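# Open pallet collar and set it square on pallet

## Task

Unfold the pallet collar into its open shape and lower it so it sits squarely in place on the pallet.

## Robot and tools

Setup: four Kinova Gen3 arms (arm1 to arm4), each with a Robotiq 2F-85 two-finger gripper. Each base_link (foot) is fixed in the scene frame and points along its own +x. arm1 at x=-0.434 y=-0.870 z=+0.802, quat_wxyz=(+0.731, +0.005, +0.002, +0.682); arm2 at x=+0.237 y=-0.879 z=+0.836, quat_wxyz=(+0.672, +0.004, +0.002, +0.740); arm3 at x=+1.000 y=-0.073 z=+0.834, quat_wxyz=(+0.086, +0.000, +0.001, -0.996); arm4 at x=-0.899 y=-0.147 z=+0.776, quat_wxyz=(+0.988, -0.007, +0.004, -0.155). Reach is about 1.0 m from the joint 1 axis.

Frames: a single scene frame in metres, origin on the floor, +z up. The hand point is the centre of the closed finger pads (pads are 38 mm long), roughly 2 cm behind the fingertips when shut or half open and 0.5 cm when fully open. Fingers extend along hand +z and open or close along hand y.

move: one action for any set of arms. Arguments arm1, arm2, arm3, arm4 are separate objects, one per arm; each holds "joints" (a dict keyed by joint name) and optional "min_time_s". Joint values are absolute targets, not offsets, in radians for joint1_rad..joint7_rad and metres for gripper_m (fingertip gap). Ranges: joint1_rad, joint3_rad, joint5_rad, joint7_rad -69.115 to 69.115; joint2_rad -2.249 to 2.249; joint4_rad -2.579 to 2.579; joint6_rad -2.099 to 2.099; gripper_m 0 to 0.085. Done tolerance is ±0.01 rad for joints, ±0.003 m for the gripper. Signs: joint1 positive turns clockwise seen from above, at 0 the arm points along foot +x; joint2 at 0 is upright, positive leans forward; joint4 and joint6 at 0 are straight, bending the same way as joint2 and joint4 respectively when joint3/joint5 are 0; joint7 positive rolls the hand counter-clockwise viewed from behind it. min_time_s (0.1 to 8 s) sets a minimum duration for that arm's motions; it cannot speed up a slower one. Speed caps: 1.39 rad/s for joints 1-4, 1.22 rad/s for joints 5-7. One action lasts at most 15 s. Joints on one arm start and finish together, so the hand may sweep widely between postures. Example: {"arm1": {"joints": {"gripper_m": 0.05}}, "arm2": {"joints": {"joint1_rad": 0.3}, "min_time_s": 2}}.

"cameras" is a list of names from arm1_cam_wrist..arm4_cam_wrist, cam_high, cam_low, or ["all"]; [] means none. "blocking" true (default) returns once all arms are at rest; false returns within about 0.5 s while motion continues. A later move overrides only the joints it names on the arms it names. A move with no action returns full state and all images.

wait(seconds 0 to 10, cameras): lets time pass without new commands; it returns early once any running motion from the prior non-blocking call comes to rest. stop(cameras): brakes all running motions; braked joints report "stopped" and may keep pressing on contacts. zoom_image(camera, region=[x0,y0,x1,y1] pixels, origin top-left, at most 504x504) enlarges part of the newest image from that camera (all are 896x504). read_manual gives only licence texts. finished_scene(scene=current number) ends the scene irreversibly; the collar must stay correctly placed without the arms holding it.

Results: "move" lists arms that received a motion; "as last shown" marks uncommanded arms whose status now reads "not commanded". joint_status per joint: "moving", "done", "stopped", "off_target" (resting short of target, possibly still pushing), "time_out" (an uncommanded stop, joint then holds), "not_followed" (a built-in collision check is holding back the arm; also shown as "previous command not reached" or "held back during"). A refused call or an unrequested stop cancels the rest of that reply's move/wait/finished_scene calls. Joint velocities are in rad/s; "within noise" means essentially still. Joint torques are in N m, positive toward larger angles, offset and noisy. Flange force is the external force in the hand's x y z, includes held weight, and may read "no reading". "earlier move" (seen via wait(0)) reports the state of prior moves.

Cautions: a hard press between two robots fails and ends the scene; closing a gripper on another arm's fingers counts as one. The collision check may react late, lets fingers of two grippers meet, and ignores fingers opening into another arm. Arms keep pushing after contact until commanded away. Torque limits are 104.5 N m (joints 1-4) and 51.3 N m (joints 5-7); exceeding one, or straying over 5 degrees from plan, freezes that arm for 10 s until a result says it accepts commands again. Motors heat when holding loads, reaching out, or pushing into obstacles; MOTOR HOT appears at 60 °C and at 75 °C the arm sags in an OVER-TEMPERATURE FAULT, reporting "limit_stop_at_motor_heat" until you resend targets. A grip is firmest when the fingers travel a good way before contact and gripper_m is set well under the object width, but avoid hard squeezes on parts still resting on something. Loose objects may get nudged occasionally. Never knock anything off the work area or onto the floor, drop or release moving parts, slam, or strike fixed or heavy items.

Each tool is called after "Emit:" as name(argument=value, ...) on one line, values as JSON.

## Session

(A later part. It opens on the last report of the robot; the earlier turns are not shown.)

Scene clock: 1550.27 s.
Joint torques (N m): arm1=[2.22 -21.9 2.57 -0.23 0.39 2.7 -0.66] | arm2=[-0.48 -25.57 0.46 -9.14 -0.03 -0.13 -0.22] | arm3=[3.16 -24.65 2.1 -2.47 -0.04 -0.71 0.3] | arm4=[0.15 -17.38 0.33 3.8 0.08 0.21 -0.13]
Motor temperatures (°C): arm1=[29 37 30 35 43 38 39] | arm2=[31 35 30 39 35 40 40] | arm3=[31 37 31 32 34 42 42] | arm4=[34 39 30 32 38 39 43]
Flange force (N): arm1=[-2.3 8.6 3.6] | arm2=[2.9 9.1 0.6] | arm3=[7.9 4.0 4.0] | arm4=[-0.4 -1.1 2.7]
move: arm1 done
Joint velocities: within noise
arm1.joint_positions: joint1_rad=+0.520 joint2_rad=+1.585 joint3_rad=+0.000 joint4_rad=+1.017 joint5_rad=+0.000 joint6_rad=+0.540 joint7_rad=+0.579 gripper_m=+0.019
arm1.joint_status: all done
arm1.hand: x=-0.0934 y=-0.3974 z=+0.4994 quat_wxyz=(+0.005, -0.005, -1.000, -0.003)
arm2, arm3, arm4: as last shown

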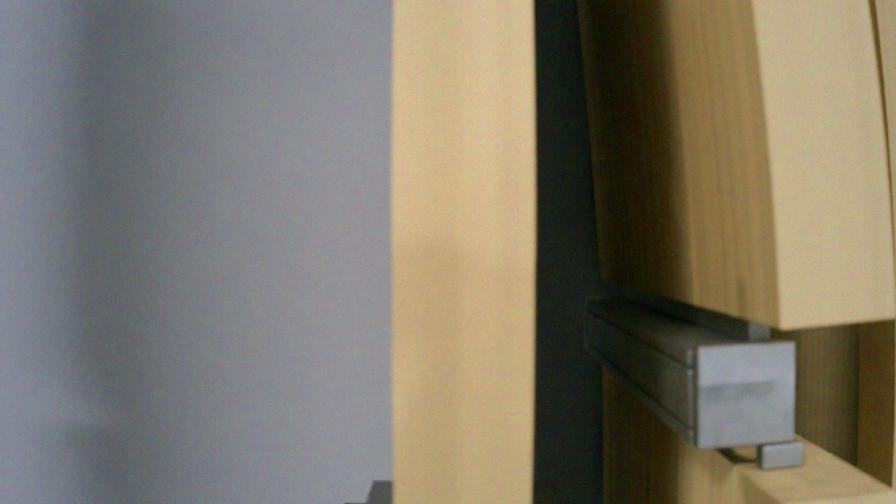

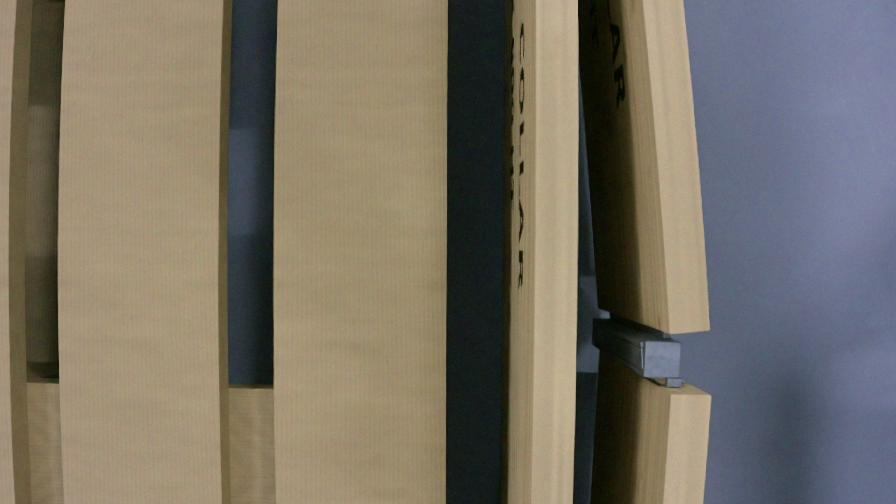

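Emit:
move(arm4={"joints": {"gripper_m": 0.045}})

Emit:
move(arm4={"joints": {"joint2_rad": 1.1935, "joint4_rad": 2.199, "joint6_rad": -0.251}, "min_time_s": 2.5})

Emit:
move(arm4={"joints": {"joint1_rad": -0.0376, "joint2_rad": 1.334, "joint4_rad": 0.960, "joint6_rad": 0.847, "joint7_rad": 1.914, "gripper_m": 0.03}, "min_time_s": 4}, cameras=["arm4_cam_wrist", "arm1_cam_wrist", "cam_low"])

Scene clock: 1634.90 s.
Joint torques (N m): arm1=[2.32 -21.97 2.68 -0.45 0.52 2.53 -0.71] | arm2=[-0.48 -25.54 0.49 -9.09 -0.03 -0.15 -0.2] | arm3=[3.04 -24.51 2.01 -2.28 -0.03 -0.61 0.32] | arm4=[0.59 -17.54 1.14 3.6 -0.13 0.09 -0.17]
Motor temperatures (°C): arm1=[29 38 30 35 43 38 40] | arm2=[31 35 30 39 35 40 40] | arm3=[31 37 31 32 34 42 42] | arm4=[34 39 30 32 38 39 43]
Flange force (N): arm1=[-2.0 8.3 3.2] | arm2=[2.8 8.8 0.5] | arm3=[7.5 4.0 4.1] | arm4=[-1.1 0.0 2.6]
move: arm4 done
Joint velocities: within noise
arm1, arm2, arm3: as last shown
arm1.hand: x=-0.0934 y=-0.3975 z=+0.4994 quat_wxyz=(+0.005, -0.005, -1.000, -0.003)
arm4.joint_positions: joint1_rad=+0.425 joint2_rad=+1.543 joint3_rad=+0.000 joint4_rad=+1.946 joint5_rad=+0.000 joint6_rad=-0.347 joint7_rad=+2.327 gripper_m=+0.045
arm4.joint_status: all done
arm4.hand: x=-0.6866 y=-0.3796 z=+0.4661 quat_wxyz=(+0.005, +0.010, -1.000, +0.006)
pictures: none

Scene clock: 1637.70 s.
Joint torques (N m): arm1=[2.35 -21.92 2.77 -0.49 0.46 2.5 -0.69] | arm2=[-0.46 -25.59 0.46 -9.13 -0.02 -0.13 -0.23] | arm3=[3.05 -24.48 1.99 -2.27 -0.06 -0.61 0.3] | arm4=[0.56 -16.99 1.11 2.78 -0.11 0.09 -0.17]
Motor temperatures (°C): arm1=[29 38 30 35 43 38 40] | arm2=[31 35 30 39 35 40 40] | arm3=[31 37 31 32 34 42 42] | arm4=[34 39 30 32 38 39 43]
Flange force (N): arm1=[-1.8 8.2 3.0] | arm2=[2.8 9.0 0.7] | arm3=[7.5 4.0 4.1] | arm4=[-1.2 -0.2 2.6]
move: arm4 done
Joint velocities: within noise
arm1, arm2, arm3: as last shown
arm1.hand: x=-0.0934 y=-0.3974 z=+0.4994 quat_wxyz=(+0.005, -0.005, -1.000, -0.003)
arm4.joint_positions: joint1_rad=+0.425 joint2_rad=+1.193 joint3_rad=+0.000 joint4_rad=+2.199 joint5_rad=+0.000 joint6_rad=-0.251 joint7_rad=+2.327 gripper_m=+0.045
arm4.joint_status: all done
arm4.hand: x=-0.6857 y=-0.3775 z=+0.6005 quat_wxyz=(+0.005, +0.010, -1.000, +0.006)
pictures: none

Scene clock: 1642.00 s.
Joint torques (N m): arm1=[2.31 -21.95 2.7 -0.51 0.47 2.56 -0.71] | arm2=[-0.5 -25.57 0.49 -9.1 -0.05 -0.12 -0.17] | arm3=[3.06 -24.51 2.01 -2.29 -0.03 -0.6 0.33] | arm4=[0.73 -26.46 1.17 -5.92 0.01 0.11 -0.16]
Motor temperatures (°C): arm1=[29 38 30 35 43 38 40] | arm2=[31 35 30 39 35 40 40] | arm3=[31 37 31 32 34 42 42] | arm4=[34 39 30 32 38 39 43]
Flange force (N): arm1=[-1.7 7.9 3.0] | arm2=[2.8 8.9 0.7] | arm3=[7.6 4.0 4.1] | arm4=[-4.4 -1.5 1.4]
move: arm4 done
Joint velocities: within noise
arm1, arm3: as last shown
arm2.joint_positions: joint1_rad=-0.215 joint2_rad=+1.109 joint3_rad=+0.000 joint4_rad=+1.138 joint5_rad=+0.000 joint6_rad=+0.894 joint7_rad=+2.893 gripper_m=+0.085
arm2.joint_status: not commanded
arm2.hand: x=+0.0692 y=-0.2794 z=+0.8035 quat_wxyz=(-0.002, +0.999, +0.032, -0.004)
arm4.joint_positions: joint1_rad=-0.038 joint2_rad=+1.334 joint3_rad=+0.000 joint4_rad=+0.960 joint5_rad=+0.000 joint6_rad=+0.847 joint7_rad=+1.914 gripper_m=+0.030
arm4.joint_status: all done
arm4.hand: x=-0.2865 y=-0.3469 z=+0.6364 quat_wxyz=(+0.005, +0.034, -0.999, +0.006)
pictures: arm1_cam_wrist, arm4_cam_wrist, cam_low

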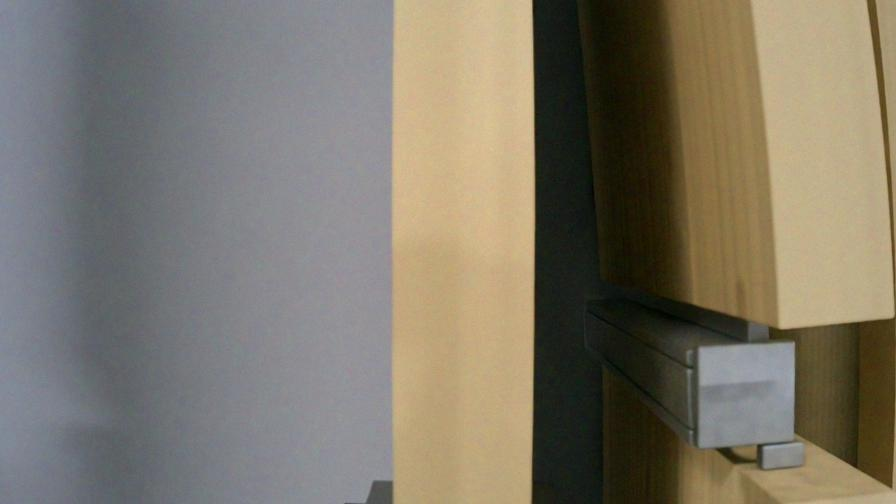

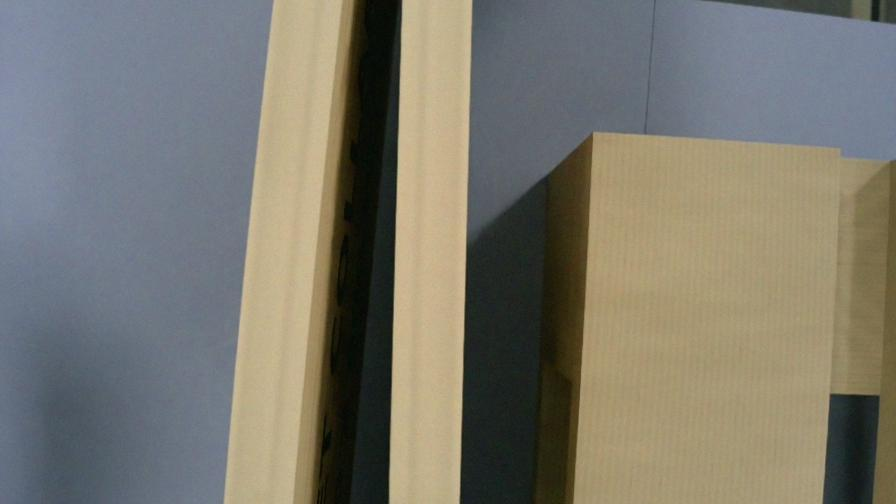

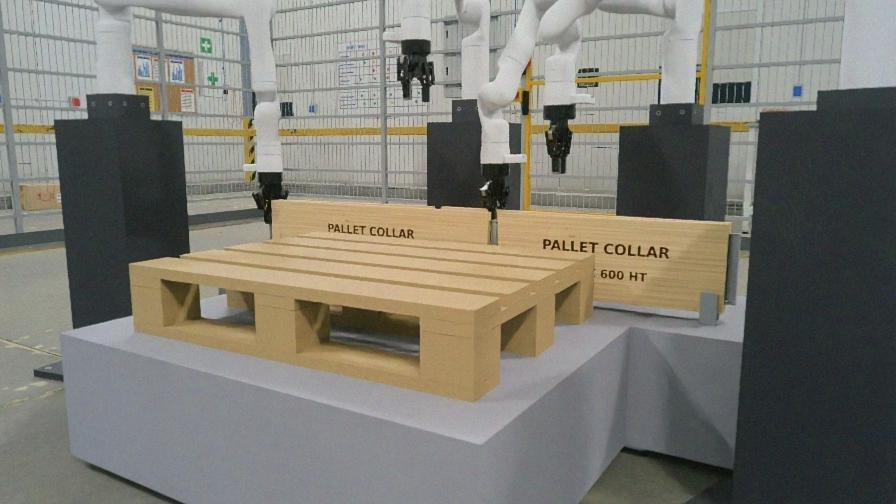

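Emit:
move(arm1={"joints": {"joint1_rad": 0.571, "joint2_rad": 1.537, "joint4_rad": 1.206, "joint6_rad": 0.398, "joint7_rad": 0.631}, "min_time_s": 5}, cameras=["arm4_cam_wrist", "arm1_cam_wrist", "arm2_cam_wrist", "arm3_cam_wrist"])

Scene clock: 1692.03 s.
Joint torques (N m): arm1=[0.22 -21.28 1.37 3.51 0.52 4.52 -0.14] | arm2=[-0.52 -25.55 0.46 -9.07 -0.04 -0.12 -0.2] | arm3=[1.68 -19.42 0.24 2.22 0.06 1.46 0.45] | arm4=[0.8 -26.4 1.13 -5.94 -0.03 0.14 -0.17]
Motor temperatures (°C): arm1=[29 38 30 34 42 38 40] | arm2=[31 35 30 39 35 40 40] | arm3=[31 36 31 32 34 42 42] | arm4=[34 40 30 32 38 39 43]
Flange force (N): arm1=[-7.6 10.5 10.5] | arm2=[2.9 8.8 0.6] | arm3=[-0.6 5.9 3.2] | arm4=[-4.0 -1.3 1.3]
move: arm1 done
Joint velocities: within noise
arm1.joint_positions: joint1_rad=+0.571 joint2_rad=+1.537 joint3_rad=+0.000 joint4_rad=+1.206 joint5_rad=+0.000 joint6_rad=+0.398 joint7_rad=+0.631 gripper_m=+0.019
arm1.joint_status: all done
arm1.hand: x=-0.0932 y=-0.4474 z=+0.4992 quat_wxyz=(+0.005, -0.004, -1.000, -0.003)
arm2, arm4: as last shown
arm3.joint_positions: joint1_rad=-0.484 joint2_rad=+1.637 joint3_rad=+0.000 joint4_rad=+1.453 joint5_rad=+0.000 joint6_rad=+0.051 joint7_rad=+0.934 gripper_m=+0.025
arm3.joint_status: not commanded
arm3.hand: x=+0.6396 y=-0.3186 z=+0.4653 quat_wxyz=(+0.001, -1.000, -0.010, +0.000)
pictures: arm1_cam_wrist, arm2_cam_wrist, arm3_cam_wrist, arm4_cam_wrist

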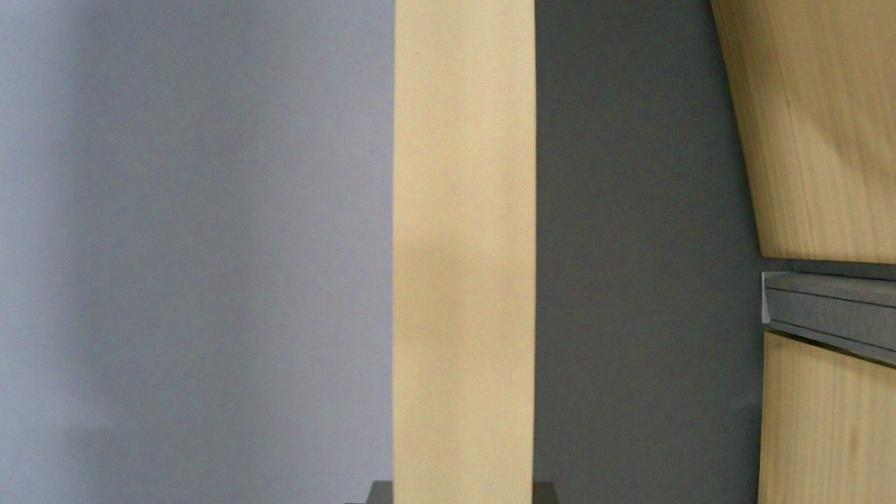

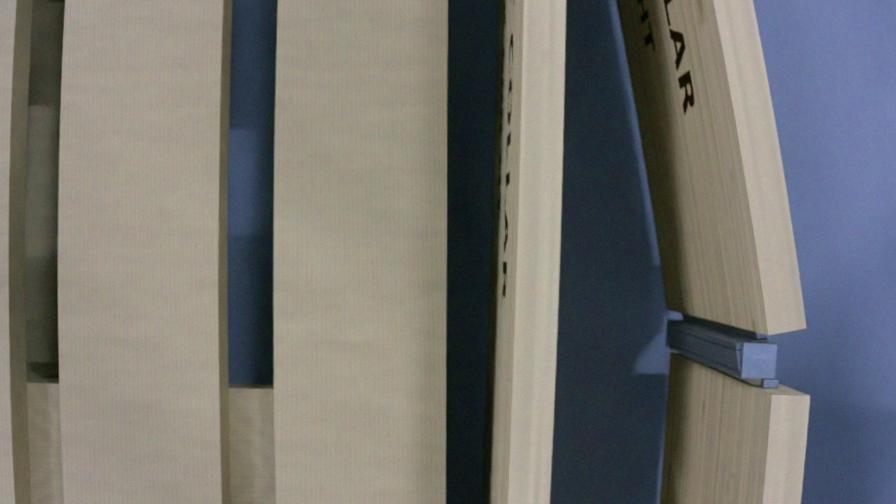

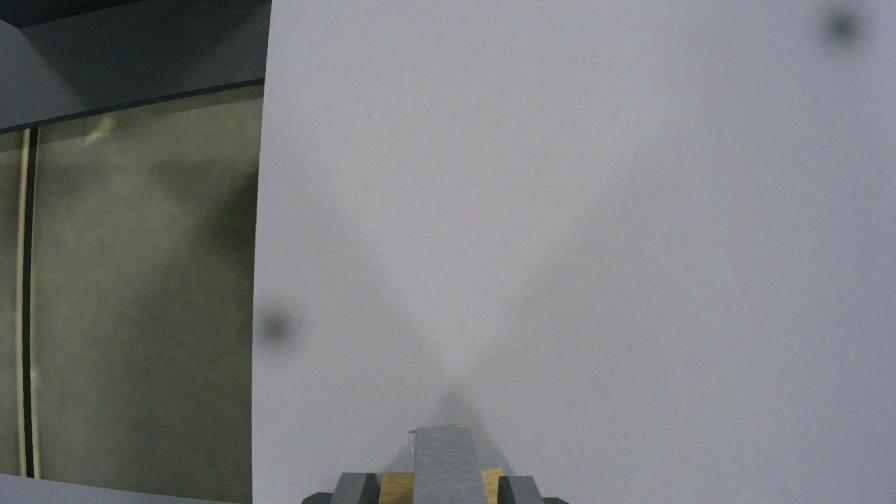

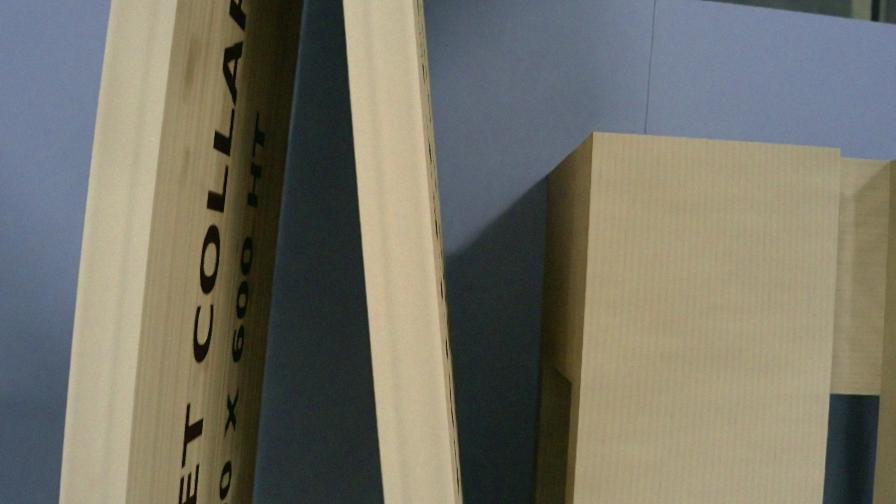

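Emit:
move(arm4={"joints": {"gripper_m": 0.062}})

Emit:
move(arm4={"joints": {"joint1_rad": -0.0335, "joint2_rad": 1.672, "joint4_rad": 0.659, "joint6_rad": 0.811, "joint7_rad": 2.006}, "min_time_s": 4}, cameras=["arm4_cam_wrist", "cam_low"])

Emit:
zoom_image(camera="cam_low", region=[480, 80, 680, 280])

Scene clock: 1717.43 s.
Joint torques (N m): arm1=[0.19 -21.39 1.38 3.59 0.53 4.53 -0.14] | arm2=[-0.47 -25.59 0.48 -9.08 -0.03 -0.1 -0.19] | arm3=[1.67 -19.41 0.23 2.22 0.07 1.46 0.47] | arm4=[0.72 -26.31 1.18 -5.88 -0.02 0.15 -0.14]
Motor temperatures (°C): arm1=[29 38 30 35 42 38 40] | arm2=[31 35 30 39 35 40 40] | arm3=[31 36 31 32 34 42 42] | arm4=[34 40 30 33 38 39 43]
Flange force (N): arm1=[-7.9 10.8 10.9] | arm2=[2.8 8.8 0.7] | arm3=[-0.6 5.9 3.2] | arm4=[-4.2 -1.4 1.2]
move: arm4 done
Joint velocities: within noise
arm1, arm2, arm3: as last shown
arm4.joint_positions: joint1_rad=-0.038 joint2_rad=+1.334 joint3_rad=+0.000 joint4_rad=+0.960 joint5_rad=+0.000 joint6_rad=+0.847 joint7_rad=+1.914 gripper_m=+0.062
arm4.joint_status: all done
arm4.hand: x=-0.2865 y=-0.3469 z=+0.6364 quat_wxyz=(+0.005, +0.034, -0.999, +0.006)
pictures: none

Scene clock: 1721.73 s.
Joint torques (N m): arm1=[0.23 -21.36 1.43 3.57 0.54 4.5 -0.14] | arm2=[-0.52 -25.54 0.5 -9.06 -0.01 -0.1 -0.19] | arm3=[1.68 -19.41 0.27 2.18 0.06 1.46 0.46] | arm4=[0.81 -26.65 1.15 -5.62 -0.03 0.18 -0.15]
Motor temperatures (°C): arm1=[29 38 30 35 42 38 40] | arm2=[31 35 30 39 35 40 40] | arm3=[31 36 31 32 34 42 42] | arm4=[34 40 30 33 38 39 43]
Flange force (N): arm1=[-7.8 10.8 10.8] | arm2=[2.9 8.9 0.6] | arm3=[-0.5 5.9 3.1] | arm4=[-5.8 -2.6 3.3]
move: arm4 done
Joint velocities: within noise
arm1, arm2, arm3: as last shown
arm4.joint_positions: joint1_rad=-0.033 joint2_rad=+1.672 joint3_rad=+0.000 joint4_rad=+0.659 joint5_rad=+0.000 joint6_rad=+0.811 joint7_rad=+2.006 gripper_m=+0.062
arm4.joint_status: all done
arm4.hand: x=-0.2874 y=-0.3516 z=+0.4867 quat_wxyz=(+0.006, +0.078, -0.997, +0.006)

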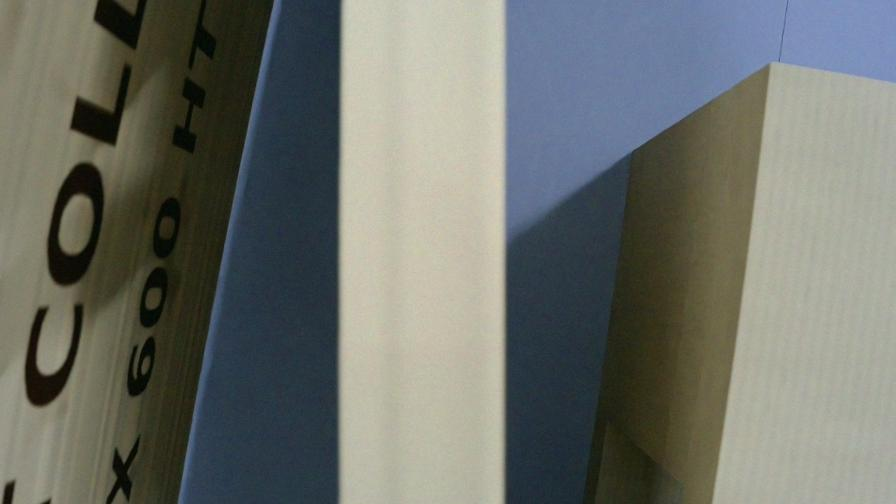

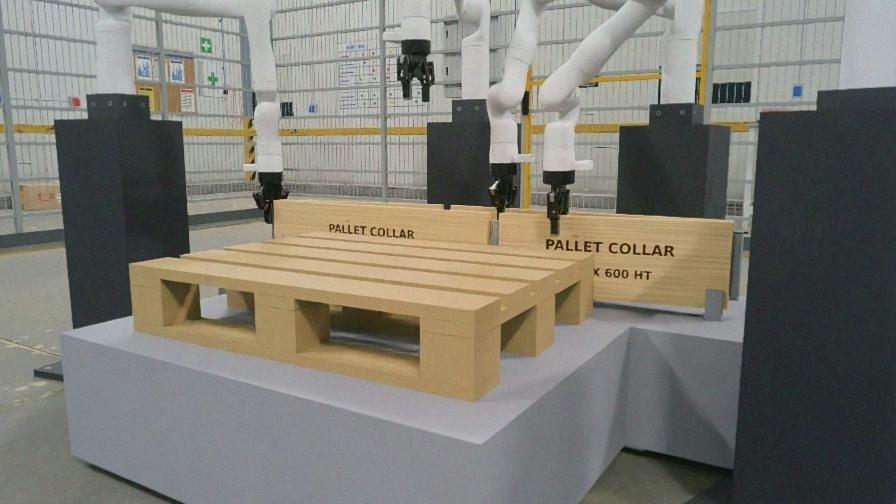

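Scaled by 2.520 from the camera's image (finer frame: 1280x720).

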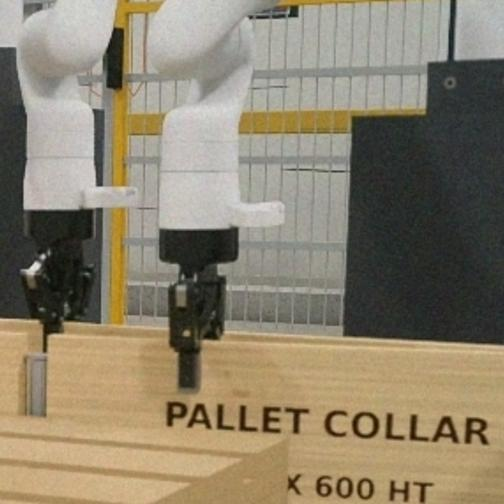

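Emit:
move(arm4={"joints": {"gripper_m": 0.004}}, arm3={"joints": {"gripper_m": 0.045}})

Emit:
move(arm3={"joints": {"joint2_rad": 1.317, "joint4_rad": 1.735, "joint6_rad": 0.089}, "min_time_s": 2.5})

Emit:
move(arm3={"joints": {"joint1_rad": -0.354, "joint2_rad": 1.4656, "joint4_rad": 0.934, "joint6_rad": 0.742, "joint7_rad": 1.2345}, "min_time_s": 3}, cameras=["arm4_cam_wrist", "arm3_cam_wrist", "arm2_cam_wrist"])

Scene clock: 1754.83 s.
Joint torques (N m): arm1=[0.13 -21.76 1.23 1.88 0.48 3.46 -0.19] | arm2=[-0.47 -25.55 0.49 -9.06 -0.05 -0.12 -0.2] | arm3=[0.94 -21.79 -0.56 0.1 0.06 0.45 0.48] | arm4=[3.63 -20.97 4.45 -8.86 1.72 -5.24 -0.86]
Motor temperatures (°C): arm1=[29 38 30 35 42 38 40] | arm2=[31 35 30 39 35 40 40] | arm3=[31 36 31 32 34 42 42] | arm4=[34 40 30 33 38 39 43]
Flange force (N): arm1=[-5.8 7.9 7.9] | arm2=[2.8 8.8 0.6] | arm3=[1.4 2.7 3.6] | arm4=[5.2 6.7 -19.5]
move: arm3 done; arm4 off_target
Joint velocities: within noise
arm1, arm2: as last shown
arm1.hand: x=-0.0933 y=-0.4475 z=+0.4992 quat_wxyz=(+0.005, -0.004, -1.000, -0.003)
arm3.joint_positions: joint1_rad=-0.484 joint2_rad=+1.637 joint3_rad=+0.000 joint4_rad=+1.453 joint5_rad=+0.000 joint6_rad=+0.051 joint7_rad=+0.934 gripper_m=+0.045
arm3.joint_status: all done
arm3.hand: x=+0.6396 y=-0.3186 z=+0.4653 quat_wxyz=(+0.001, -1.000, -0.010, +0.000)
arm4.joint_positions: joint1_rad=-0.034 joint2_rad=+1.672 joint3_rad=+0.000 joint4_rad=+0.659 joint5_rad=+0.000 joint6_rad=+0.811 joint7_rad=+2.006 gripper_m=+0.019
arm4.joint_status: gripper_m off_target (ended at +0.019, target +0.004)
arm4.hand: x=-0.2874 y=-0.3516 z=+0.4867 quat_wxyz=(+0.006, +0.078, -0.997, +0.006)
pictures: none

Scene clock: 1757.63 s.
Joint torques (N m): arm1=[0.12 -21.91 1.19 1.83 0.41 3.4 -0.18] | arm2=[-0.47 -25.54 0.48 -9.1 -0.04 -0.12 -0.2] | arm3=[0.99 -21.56 -0.55 -0.27 0.05 0.43 0.45] | arm4=[3.7 -21 4.67 -8.94 1.81 -5.36 -0.89]
Motor temperatures (°C): arm1=[29 38 30 35 42 38 40] | arm2=[31 35 30 39 35 40 40] | arm3=[31 36 31 32 34 42 42] | arm4=[34 40 30 33 38 39 43]
Flange force (N): arm1=[-6.0 8.0 8.1] | arm2=[2.8 9.0 0.6] | arm3=[1.4 2.8 3.5] | arm4=[5.1 6.7 -19.6]
move: arm3 done
Joint velocities: within noise
arm1, arm2, arm4: as last shown
arm1.hand: x=-0.0932 y=-0.4474 z=+0.4992 quat_wxyz=(+0.005, -0.004, -1.000, -0.003)
arm3.joint_positions: joint1_rad=-0.484 joint2_rad=+1.317 joint3_rad=+0.000 joint4_rad=+1.735 joint5_rad=+0.000 joint6_rad=+0.089 joint7_rad=+0.934 gripper_m=+0.045
arm3.joint_status: all done
arm3.hand: x=+0.6398 y=-0.3187 z=+0.5997 quat_wxyz=(+0.001, -1.000, -0.010, +0.000)
arm4.joint_positions: joint1_rad=-0.033 joint2_rad=+1.672 joint3_rad=+0.000 joint4_rad=+0.659 joint5_rad=+0.000 joint6_rad=+0.811 joint7_rad=+2.006 gripper_m=+0.019
pictures: none

Scene clock: 1760.93 s.
Joint torques (N m): arm1=[0.09 -21.83 1.2 1.84 0.42 3.4 -0.17] | arm2=[-0.48 -25.58 0.49 -9.07 -0.01 -0.15 -0.16] | arm3=[0.97 -27.58 -0.52 -5.3 0.03 0.45 0.46] | arm4=[3.77 -21.02 4.61 -8.78 1.82 -5.3 -0.86]
Motor temperatures (°C): arm1=[29 38 30 35 42 38 40] | arm2=[31 35 30 39 35 40 40] | arm3=[31 36 31 32 34 42 42] | arm4=[34 40 30 33 38 39 43]
Flange force (N): arm1=[-5.9 8.0 7.9] | arm2=[2.7 8.7 0.6] | arm3=[-4.4 3.9 4.1] | arm4=[4.1 6.4 -19.1]
move: arm3 done
Joint velocities: within noise
arm1, arm2, arm4: as last shown
arm3.joint_positions: joint1_rad=-0.354 joint2_rad=+1.466 joint3_rad=+0.000 joint4_rad=+0.934 joint5_rad=+0.000 joint6_rad=+0.742 joint7_rad=+1.235 gripper_m=+0.045
arm3.joint_status: all done
arm3.hand: x=+0.4420 y=-0.3680 z=+0.6193 quat_wxyz=(+0.001, -0.996, -0.095, +0.000)
pictures: arm2_cam_wrist, arm3_cam_wrist, arm4_cam_wrist

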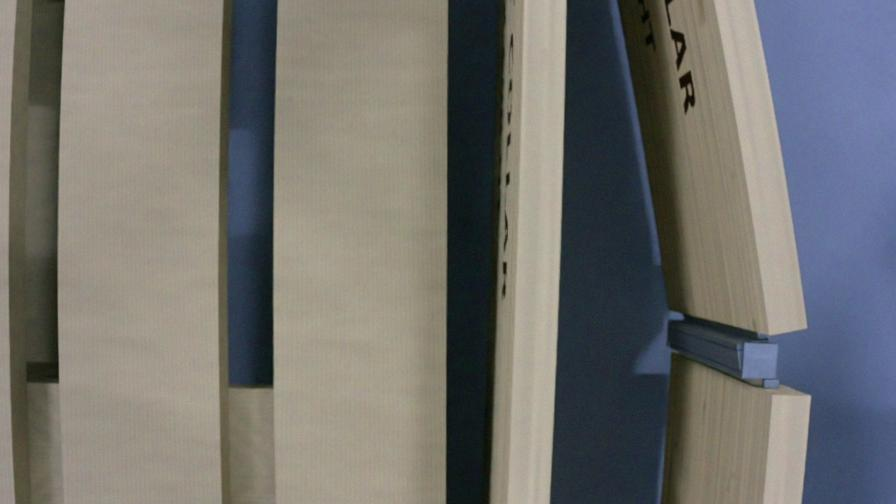

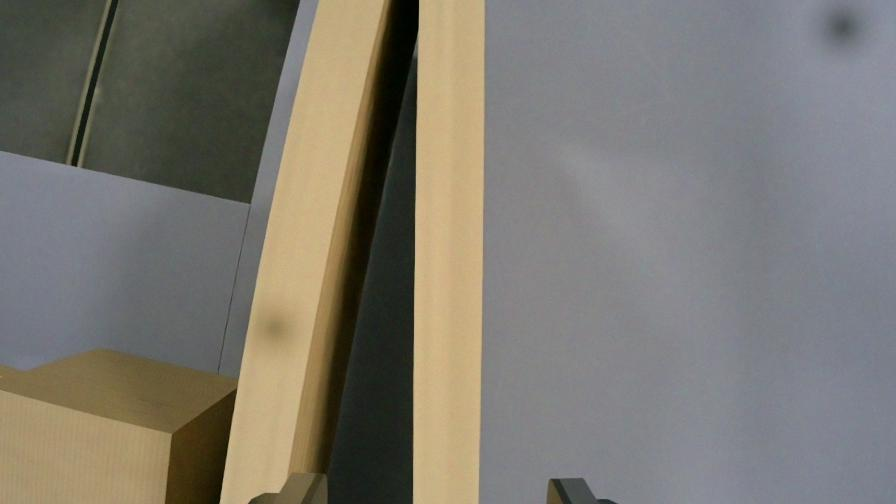

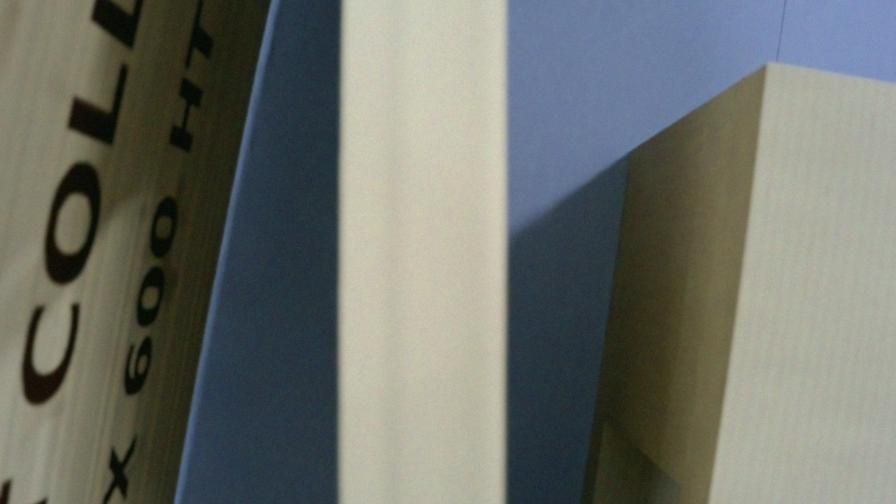

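Emit:
move(arm3={"joints": {"joint2_rad": 1.805, "joint4_rad": 0.555, "joint6_rad": 0.782}, "min_time_s": 4}, cameras=["arm3_cam_wrist"])

Emit:
move(arm3={"joints": {"gripper_m": 0.004}}, cameras=["arm3_cam_wrist", "arm2_cam_wrist"])

Scene clock: 1780.07 s.
Joint torques (N m): arm1=[0.18 -21.89 1.19 2.06 0.47 3.52 -0.14] | arm2=[-0.48 -25.57 0.5 -9.08 -0.04 -0.1 -0.2] | arm3=[15.27 37.72 4.08 10.62 1.96 -5.02 1.47] | arm4=[3.38 -20.92 4.4 -8.65 1.73 -5.06 -0.9]
Motor temperatures (°C): arm1=[29 38 30 35 42 38 39] | arm2=[31 35 30 39 35 40 40] | arm3=[31 36 31 32 34 42 42] | arm4=[34 40 30 33 38 39 43]
Flange force (N): arm1=[-6.2 8.6 8.6] | arm2=[2.8 8.8 0.7] | arm3=[27.8 19.4 -119.5] | arm4=[4.8 6.0 -19.0]
move: arm3 done
Joint velocities: within noise
arm1, arm2, arm4: as last shown
arm3.joint_positions: joint1_rad=-0.354 joint2_rad=+1.804 joint3_rad=+0.000 joint4_rad=+0.555 joint5_rad=+0.000 joint6_rad=+0.782 joint7_rad=+1.235 gripper_m=+0.045
arm3.joint_status: all done
arm3.hand: x=+0.4417 y=-0.3681 z=+0.4869 quat_wxyz=(+0.001, -0.995, -0.095, +0.000)

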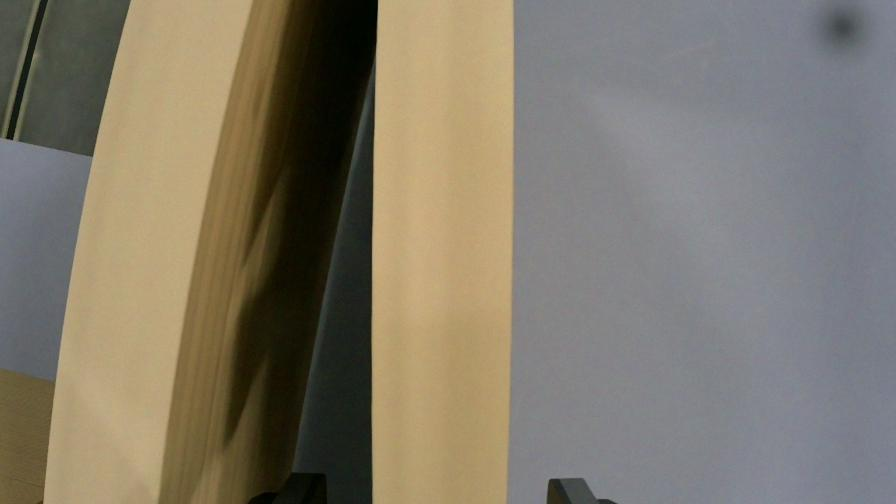

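Scene clock: 1780.87 s.
Joint torques (N m): arm1=[-0.09 -21.51 0.14 5.32 -0.06 5.23 -0.39] | arm2=[-0.48 -25.57 0.46 -9.06 -0.04 -0.12 -0.16] | arm3=[4.64 -22.57 0.71 -0.93 -0.13 3.53 -0.68] | arm4=[0.76 -19.83 1.34 -6.75 -0.1 -3.55 -1.14]
Motor temperatures (°C): arm1=[29 38 30 35 42 38 39] | arm2=[31 35 30 39 35 40 40] | arm3=[31 36 31 32 34 42 42] | arm4=[34 40 30 33 38 39 43]
Flange force (N): arm1=[-12.0 14.4 15.2] | arm2=[2.7 8.7 0.6] | arm3=[-14.2 11.1 8.4] | arm4=[2.9 0.0 -16.7]
move: arm3 off_target
Joint velocities: within noise
arm1, arm4: as last shown
arm1.hand: x=-0.0933 y=-0.4474 z=+0.4992 quat_wxyz=(+0.005, -0.004, -1.000, -0.003)
arm2.joint_positions: joint1_rad=-0.215 joint2_rad=+1.109 joint3_rad=+0.000 joint4_rad=+1.138 joint5_rad=+0.000 joint6_rad=+0.894 joint7_rad=+2.893 gripper_m=+0.085
arm2.joint_status: not commanded
arm2.hand: x=+0.0692 y=-0.2794 z=+0.8035 quat_wxyz=(-0.002, +0.999, +0.032, -0.004)
arm3.joint_positions: joint1_rad=-0.354 joint2_rad=+1.805 joint3_rad=+0.000 joint4_rad=+0.555 joint5_rad=+0.000 joint6_rad=+0.782 joint7_rad=+1.235 gripper_m=+0.019
arm3.joint_status: gripper_m off_target (ended at +0.019, target +0.004)
arm3.hand: x=+0.4426 y=-0.3675 z=+0.4859 quat_wxyz=(+0.001, -0.996, -0.095, -0.001)
pictures: arm2_cam_wrist, arm3_cam_wrist

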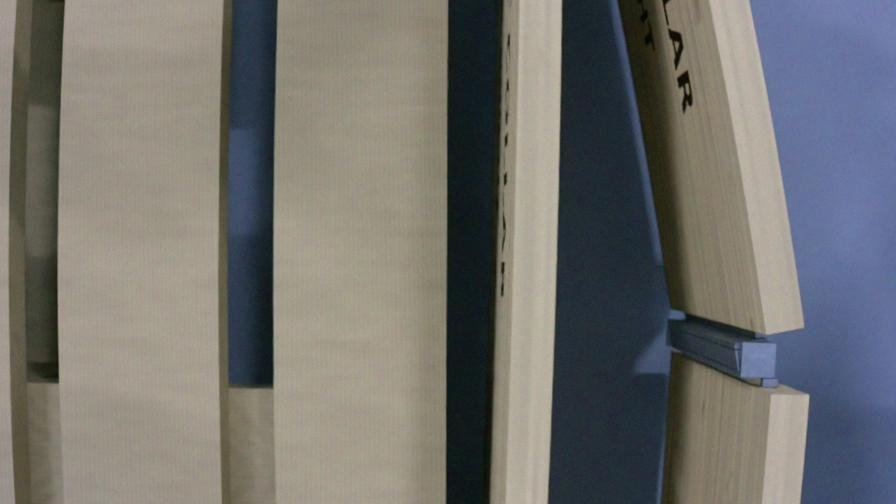

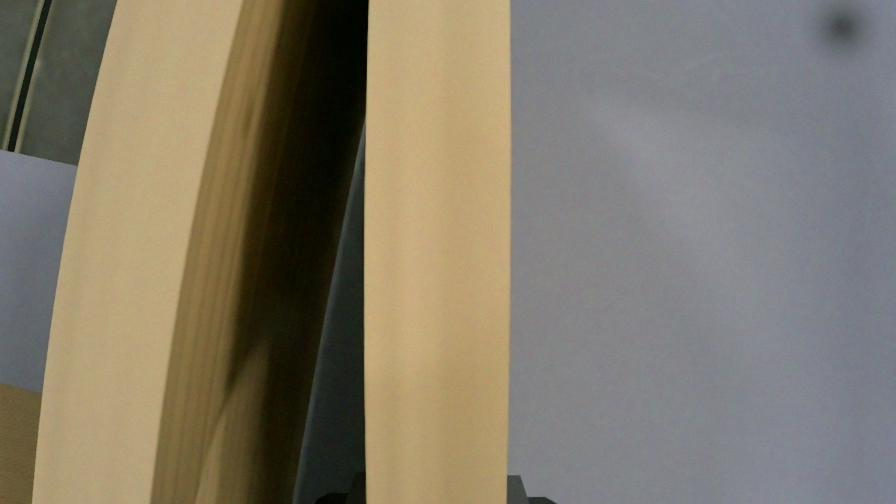

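Emit:
move(arm2={"joints": {"joint1_rad": -0.4285, "joint2_rad": 1.290, "joint4_rad": 1.622, "joint6_rad": 0.229, "joint7_rad": 2.604, "gripper_m": 0.05}, "min_time_s": 4}, cameras=["arm2_cam_wrist", "arm1_cam_wrist"])

Scene clock: 1853.23 s.
Joint torques (N m): arm1=[0.01 -21.78 0.32 5.15 -0.04 5.18 -0.45] | arm2=[-0.5 -22.06 0.54 -4.03 -0.05 -0.09 -0.18] | arm3=[4.79 -25.06 0.73 -1.73 -0.17 3.5 -0.72] | arm4=[0.83 -19.53 1.45 -6.36 -0.1 -3.25 -1.14]
Motor temperatures (°C): arm1=[29 39 30 35 42 39 39] | arm2=[30 35 30 39 35 40 40] | arm3=[31 37 31 32 34 43 42] | arm4=[34 40 30 32 38 39 43]
Flange force (N): arm1=[-11.8 14.2 15.4] | arm2=[4.0 5.0 -1.3] | arm3=[-15.0 11.5 12.8] | arm4=[2.2 -0.2 -16.4]
move: arm2 done
Joint velocities: within noise
arm1.joint_positions: joint1_rad=+0.571 joint2_rad=+1.537 joint3_rad=+0.000 joint4_rad=+1.206 joint5_rad=+0.000 joint6_rad=+0.398 joint7_rad=+0.631 gripper_m=+0.019
arm1.joint_status: not commanded
arm1.hand: x=-0.0932 y=-0.4474 z=+0.4992 quat_wxyz=(+0.005, -0.004, -1.000, -0.003)
arm2.joint_positions: joint1_rad=-0.428 joint2_rad=+1.290 joint3_rad=+0.000 joint4_rad=+1.622 joint5_rad=+0.000 joint6_rad=+0.229 joint7_rad=+2.604 gripper_m=+0.050
arm2.joint_status: all done
arm2.hand: x=+0.0177 y=-0.4543 z=+0.6232 quat_wxyz=(-0.002, +1.000, -0.006, -0.004)
arm3, arm4: as last shown
arm3.hand: x=+0.4424 y=-0.3676 z=+0.4861 quat_wxyz=(+0.001, -0.996, -0.095, -0.001)
pictures: arm1_cam_wrist, arm2_cam_wrist

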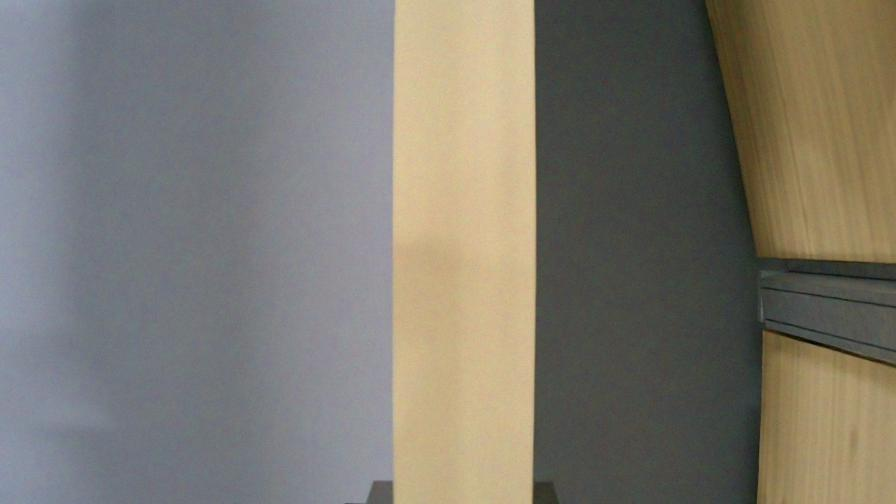

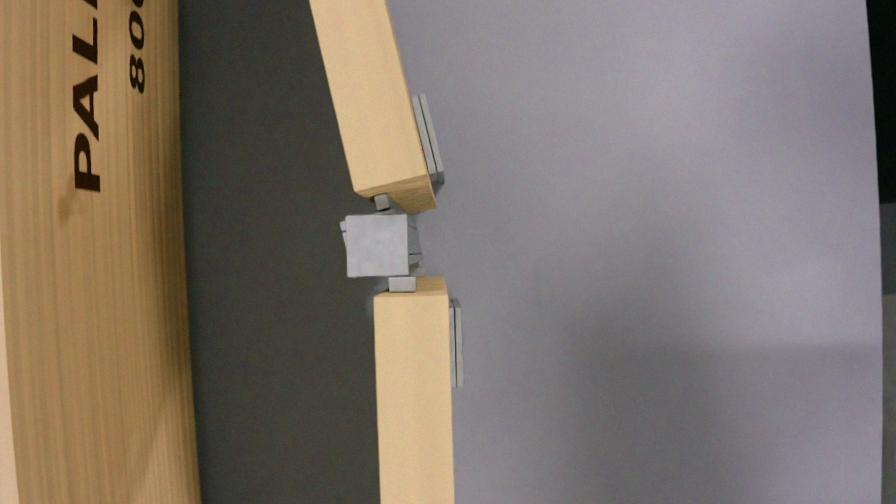

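Emit:
move(arm2={"joints": {"joint1_rad": -0.419, "joint2_rad": 1.614, "joint4_rad": 1.320, "joint6_rad": 0.208, "joint7_rad": 2.639}, "min_time_s": 4}, cameras=["arm2_cam_wrist"])

Scene clock: 1879.43 s.
Joint torques (N m): arm1=[0.01 -21.75 0.25 5.24 -0.07 5.23 -0.45] | arm2=[-0.47 -22.63 0.52 -3.85 -0.04 -0.09 -0.18] | arm3=[4.8 -25.03 0.73 -1.71 -0.16 3.52 -0.76] | arm4=[0.77 -19.57 1.41 -6.32 -0.09 -3.24 -1.15]
Motor temperatures (°C): arm1=[29 39 30 35 42 39 39] | arm2=[30 35 30 39 35 40 40] | arm3=[31 37 31 32 34 43 42] | arm4=[34 40 30 32 38 39 43]
Flange force (N): arm1=[-11.9 14.3 15.5] | arm2=[3.9 5.4 -2.9] | arm3=[-15.0 11.5 12.7] | arm4=[1.9 -0.5 -16.1]
move: arm2 time_out
Joint velocities: within noise
arm1.joint_positions: joint1_rad=+0.571 joint2_rad=+1.537 joint3_rad=+0.000 joint4_rad=+1.206 joint5_rad=+0.000 joint6_rad=+0.398 joint7_rad=+0.631 gripper_m=+0.019
arm1.joint_status: not commanded
arm1.hand: x=-0.0932 y=-0.4474 z=+0.4992 quat_wxyz=(+0.005, -0.004, -1.000, -0.003)
arm2.joint_positions: joint1_rad=-0.421 joint2_rad=+1.544 joint3_rad=+0.000 joint4_rad=+1.385 joint5_rad=+0.000 joint6_rad=+0.213 joint7_rad=+2.631 gripper_m=+0.050
arm2.joint_status: joint2_rad time_out (moved +0.254 of +0.324); joint4_rad time_out (moved -0.237 of -0.302); the others done
arm2.hand: x=+0.0147 y=-0.4430 z=+0.5168 quat_wxyz=(-0.001, +1.000, +0.004, -0.004)
arm3, arm4: as last shown
led back after a hold (arm2 arm): the arm was led back toward your command in small steps, so it may still be short of it.
joint command not followed: on one or more control steps a check withheld the commanded joint targets of the arm2 arm, and it was not sent them on those steps.
cause: the commanded joint targets, or the way to them, would bring a part of the robot too close to another arm (the arm1 arm, where that arm stood when this arm was held).

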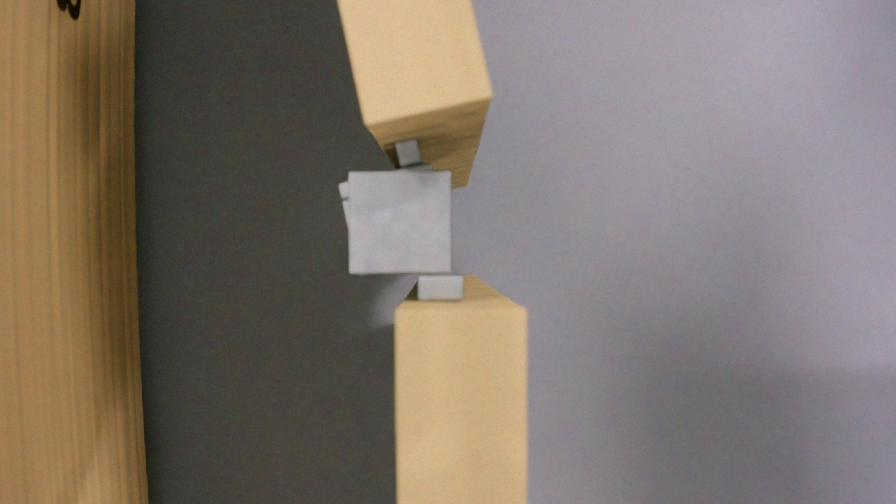

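Emit:
move(arm2={"joints": {"joint1_rad": -0.385, "joint2_rad": 1.6095, "joint4_rad": 1.353, "joint6_rad": 0.179, "joint7_rad": 2.673}, "min_time_s": 3}, cameras=["arm2_cam_wrist"])

Scene clock: 1894.57 s.
Joint torques (N m): arm1=[-0.02 -21.78 0.33 5.13 -0.08 5.22 -0.43] | arm2=[-0.45 -22.35 0.57 -3.56 -0.06 -0.12 -0.17] | arm3=[4.77 -25.06 0.75 -1.74 -0.19 3.5 -0.75] | arm4=[0.76 -19.57 1.39 -6.37 -0.1 -3.23 -1.14]
Motor temperatures (°C): arm1=[29 39 30 35 42 39 39] | arm2=[30 35 30 39 35 40 40] | arm3=[31 37 31 32 34 43 42] | arm4=[34 40 30 32 38 39 43]
Flange force (N): arm1=[-11.6 14.0 15.4] | arm2=[3.6 5.5 -3.4] | arm3=[-14.9 11.4 12.7] | arm4=[2.3 -0.3 -16.3]
move: arm2 done
Joint velocities: within noise
arm1, arm3, arm4: as last shown
arm2.joint_positions: joint1_rad=-0.385 joint2_rad=+1.609 joint3_rad=+0.000 joint4_rad=+1.353 joint5_rad=+0.000 joint6_rad=+0.179 joint7_rad=+2.673 gripper_m=+0.050
arm2.joint_status: all done
arm2.hand: x=+0.0351 y=-0.4445 z=+0.4870 quat_wxyz=(-0.001, +1.000, +0.007, -0.004)

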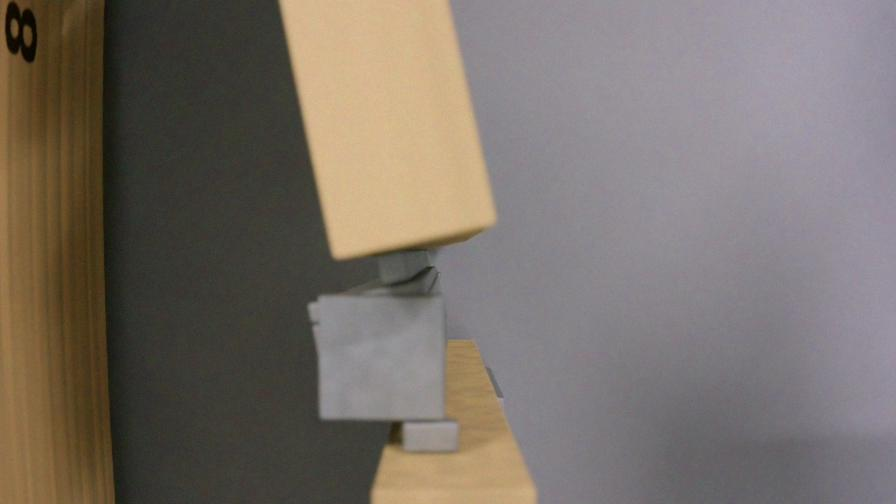

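Emit:
move(arm2={"joints": {"gripper_m": 0.002}})

Emit:
move(arm1={"joints": {"gripper_m": 0.05}})

Scene clock: 1899.47 s.
Joint torques (N m): arm1=[0.21 -22.5 0.32 6.26 -0.13 5.84 -0.42] | arm2=[-1.02 -19.23 0.46 -3.6 0.75 0.12 0.73] | arm3=[4.19 -25.71 0.61 -1.41 -0.17 4.05 -0.74] | arm4=[1.08 -19.61 1.57 -6.32 -0.03 -3.25 -1.13]
Motor temperatures (°C): arm1=[29 39 30 35 42 39 39] | arm2=[30 35 30 39 35 40 40] | arm3=[31 37 31 32 34 43 42] | arm4=[34 40 30 32 38 39 43]
Flange force (N): arm1=[-13.6 17.0 19.7] | arm2=[3.9 7.8 -10.9] | arm3=[-16.9 11.1 15.5] | arm4=[1.5 -0.1 -16.0]
move: arm2 off_target
Joint velocities: within noise
arm1, arm3: as last shown
arm2.joint_positions: joint1_rad=-0.385 joint2_rad=+1.610 joint3_rad=+0.000 joint4_rad=+1.353 joint5_rad=+0.000 joint6_rad=+0.179 joint7_rad=+2.673 gripper_m=+0.019
arm2.joint_status: gripper_m off_target (ended at +0.019, target +0.002)
arm2.hand: x=+0.0351 y=-0.4445 z=+0.4870 quat_wxyz=(-0.001, +1.000, +0.006, -0.004)
arm4.joint_positions: joint1_rad=-0.033 joint2_rad=+1.672 joint3_rad=+0.000 joint4_rad=+0.659 joint5_rad=+0.000 joint6_rad=+0.811 joint7_rad=+2.006 gripper_m=+0.019
arm4.joint_status: not commanded
arm4.hand: x=-0.2874 y=-0.3516 z=+0.4867 quat_wxyz=(+0.006, +0.078, -0.997, +0.006)
pictures: none

Scene clock: 1900.33 s.
Joint torques (N m): arm1=[0.08 -25.62 0.5 -3.83 0.12 -0.04 -0.26] | arm2=[-2.77 -20.51 -1.57 -0.12 0.51 1.73 0.63] | arm3=[3.67 -25.4 0.53 -2.11 -0.07 3.26 -0.63] | arm4=[1.46 -19.49 1.82 -5.88 0.07 -2.88 -1.1]
Motor temperatures (°C): arm1=[29 39 30 35 42 39 39] | arm2=[30 35 30 39 35 40 40] | arm3=[31 37 31 32 34 43 42] | arm4=[34 40 30 32 38 39 43]
Flange force (N): arm1=[-0.2 0.5 3.8] | arm2=[4.1 -1.4 0.7] | arm3=[-14.6 9.7 12.4] | arm4=[0.1 -0.1 -15.1]
move: arm1 done
Joint velocities: within noise
arm1.joint_positions: joint1_rad=+0.571 joint2_rad=+1.537 joint3_rad=+0.000 joint4_rad=+1.206 joint5_rad=+0.000 joint6_rad=+0.398 joint7_rad=+0.631 gripper_m=+0.050
arm1.joint_status: all done
arm1.hand: x=-0.0932 y=-0.4474 z=+0.4993 quat_wxyz=(+0.005, -0.004, -1.000, -0.003)
arm2, arm3, arm4: as last shown
pictures: none


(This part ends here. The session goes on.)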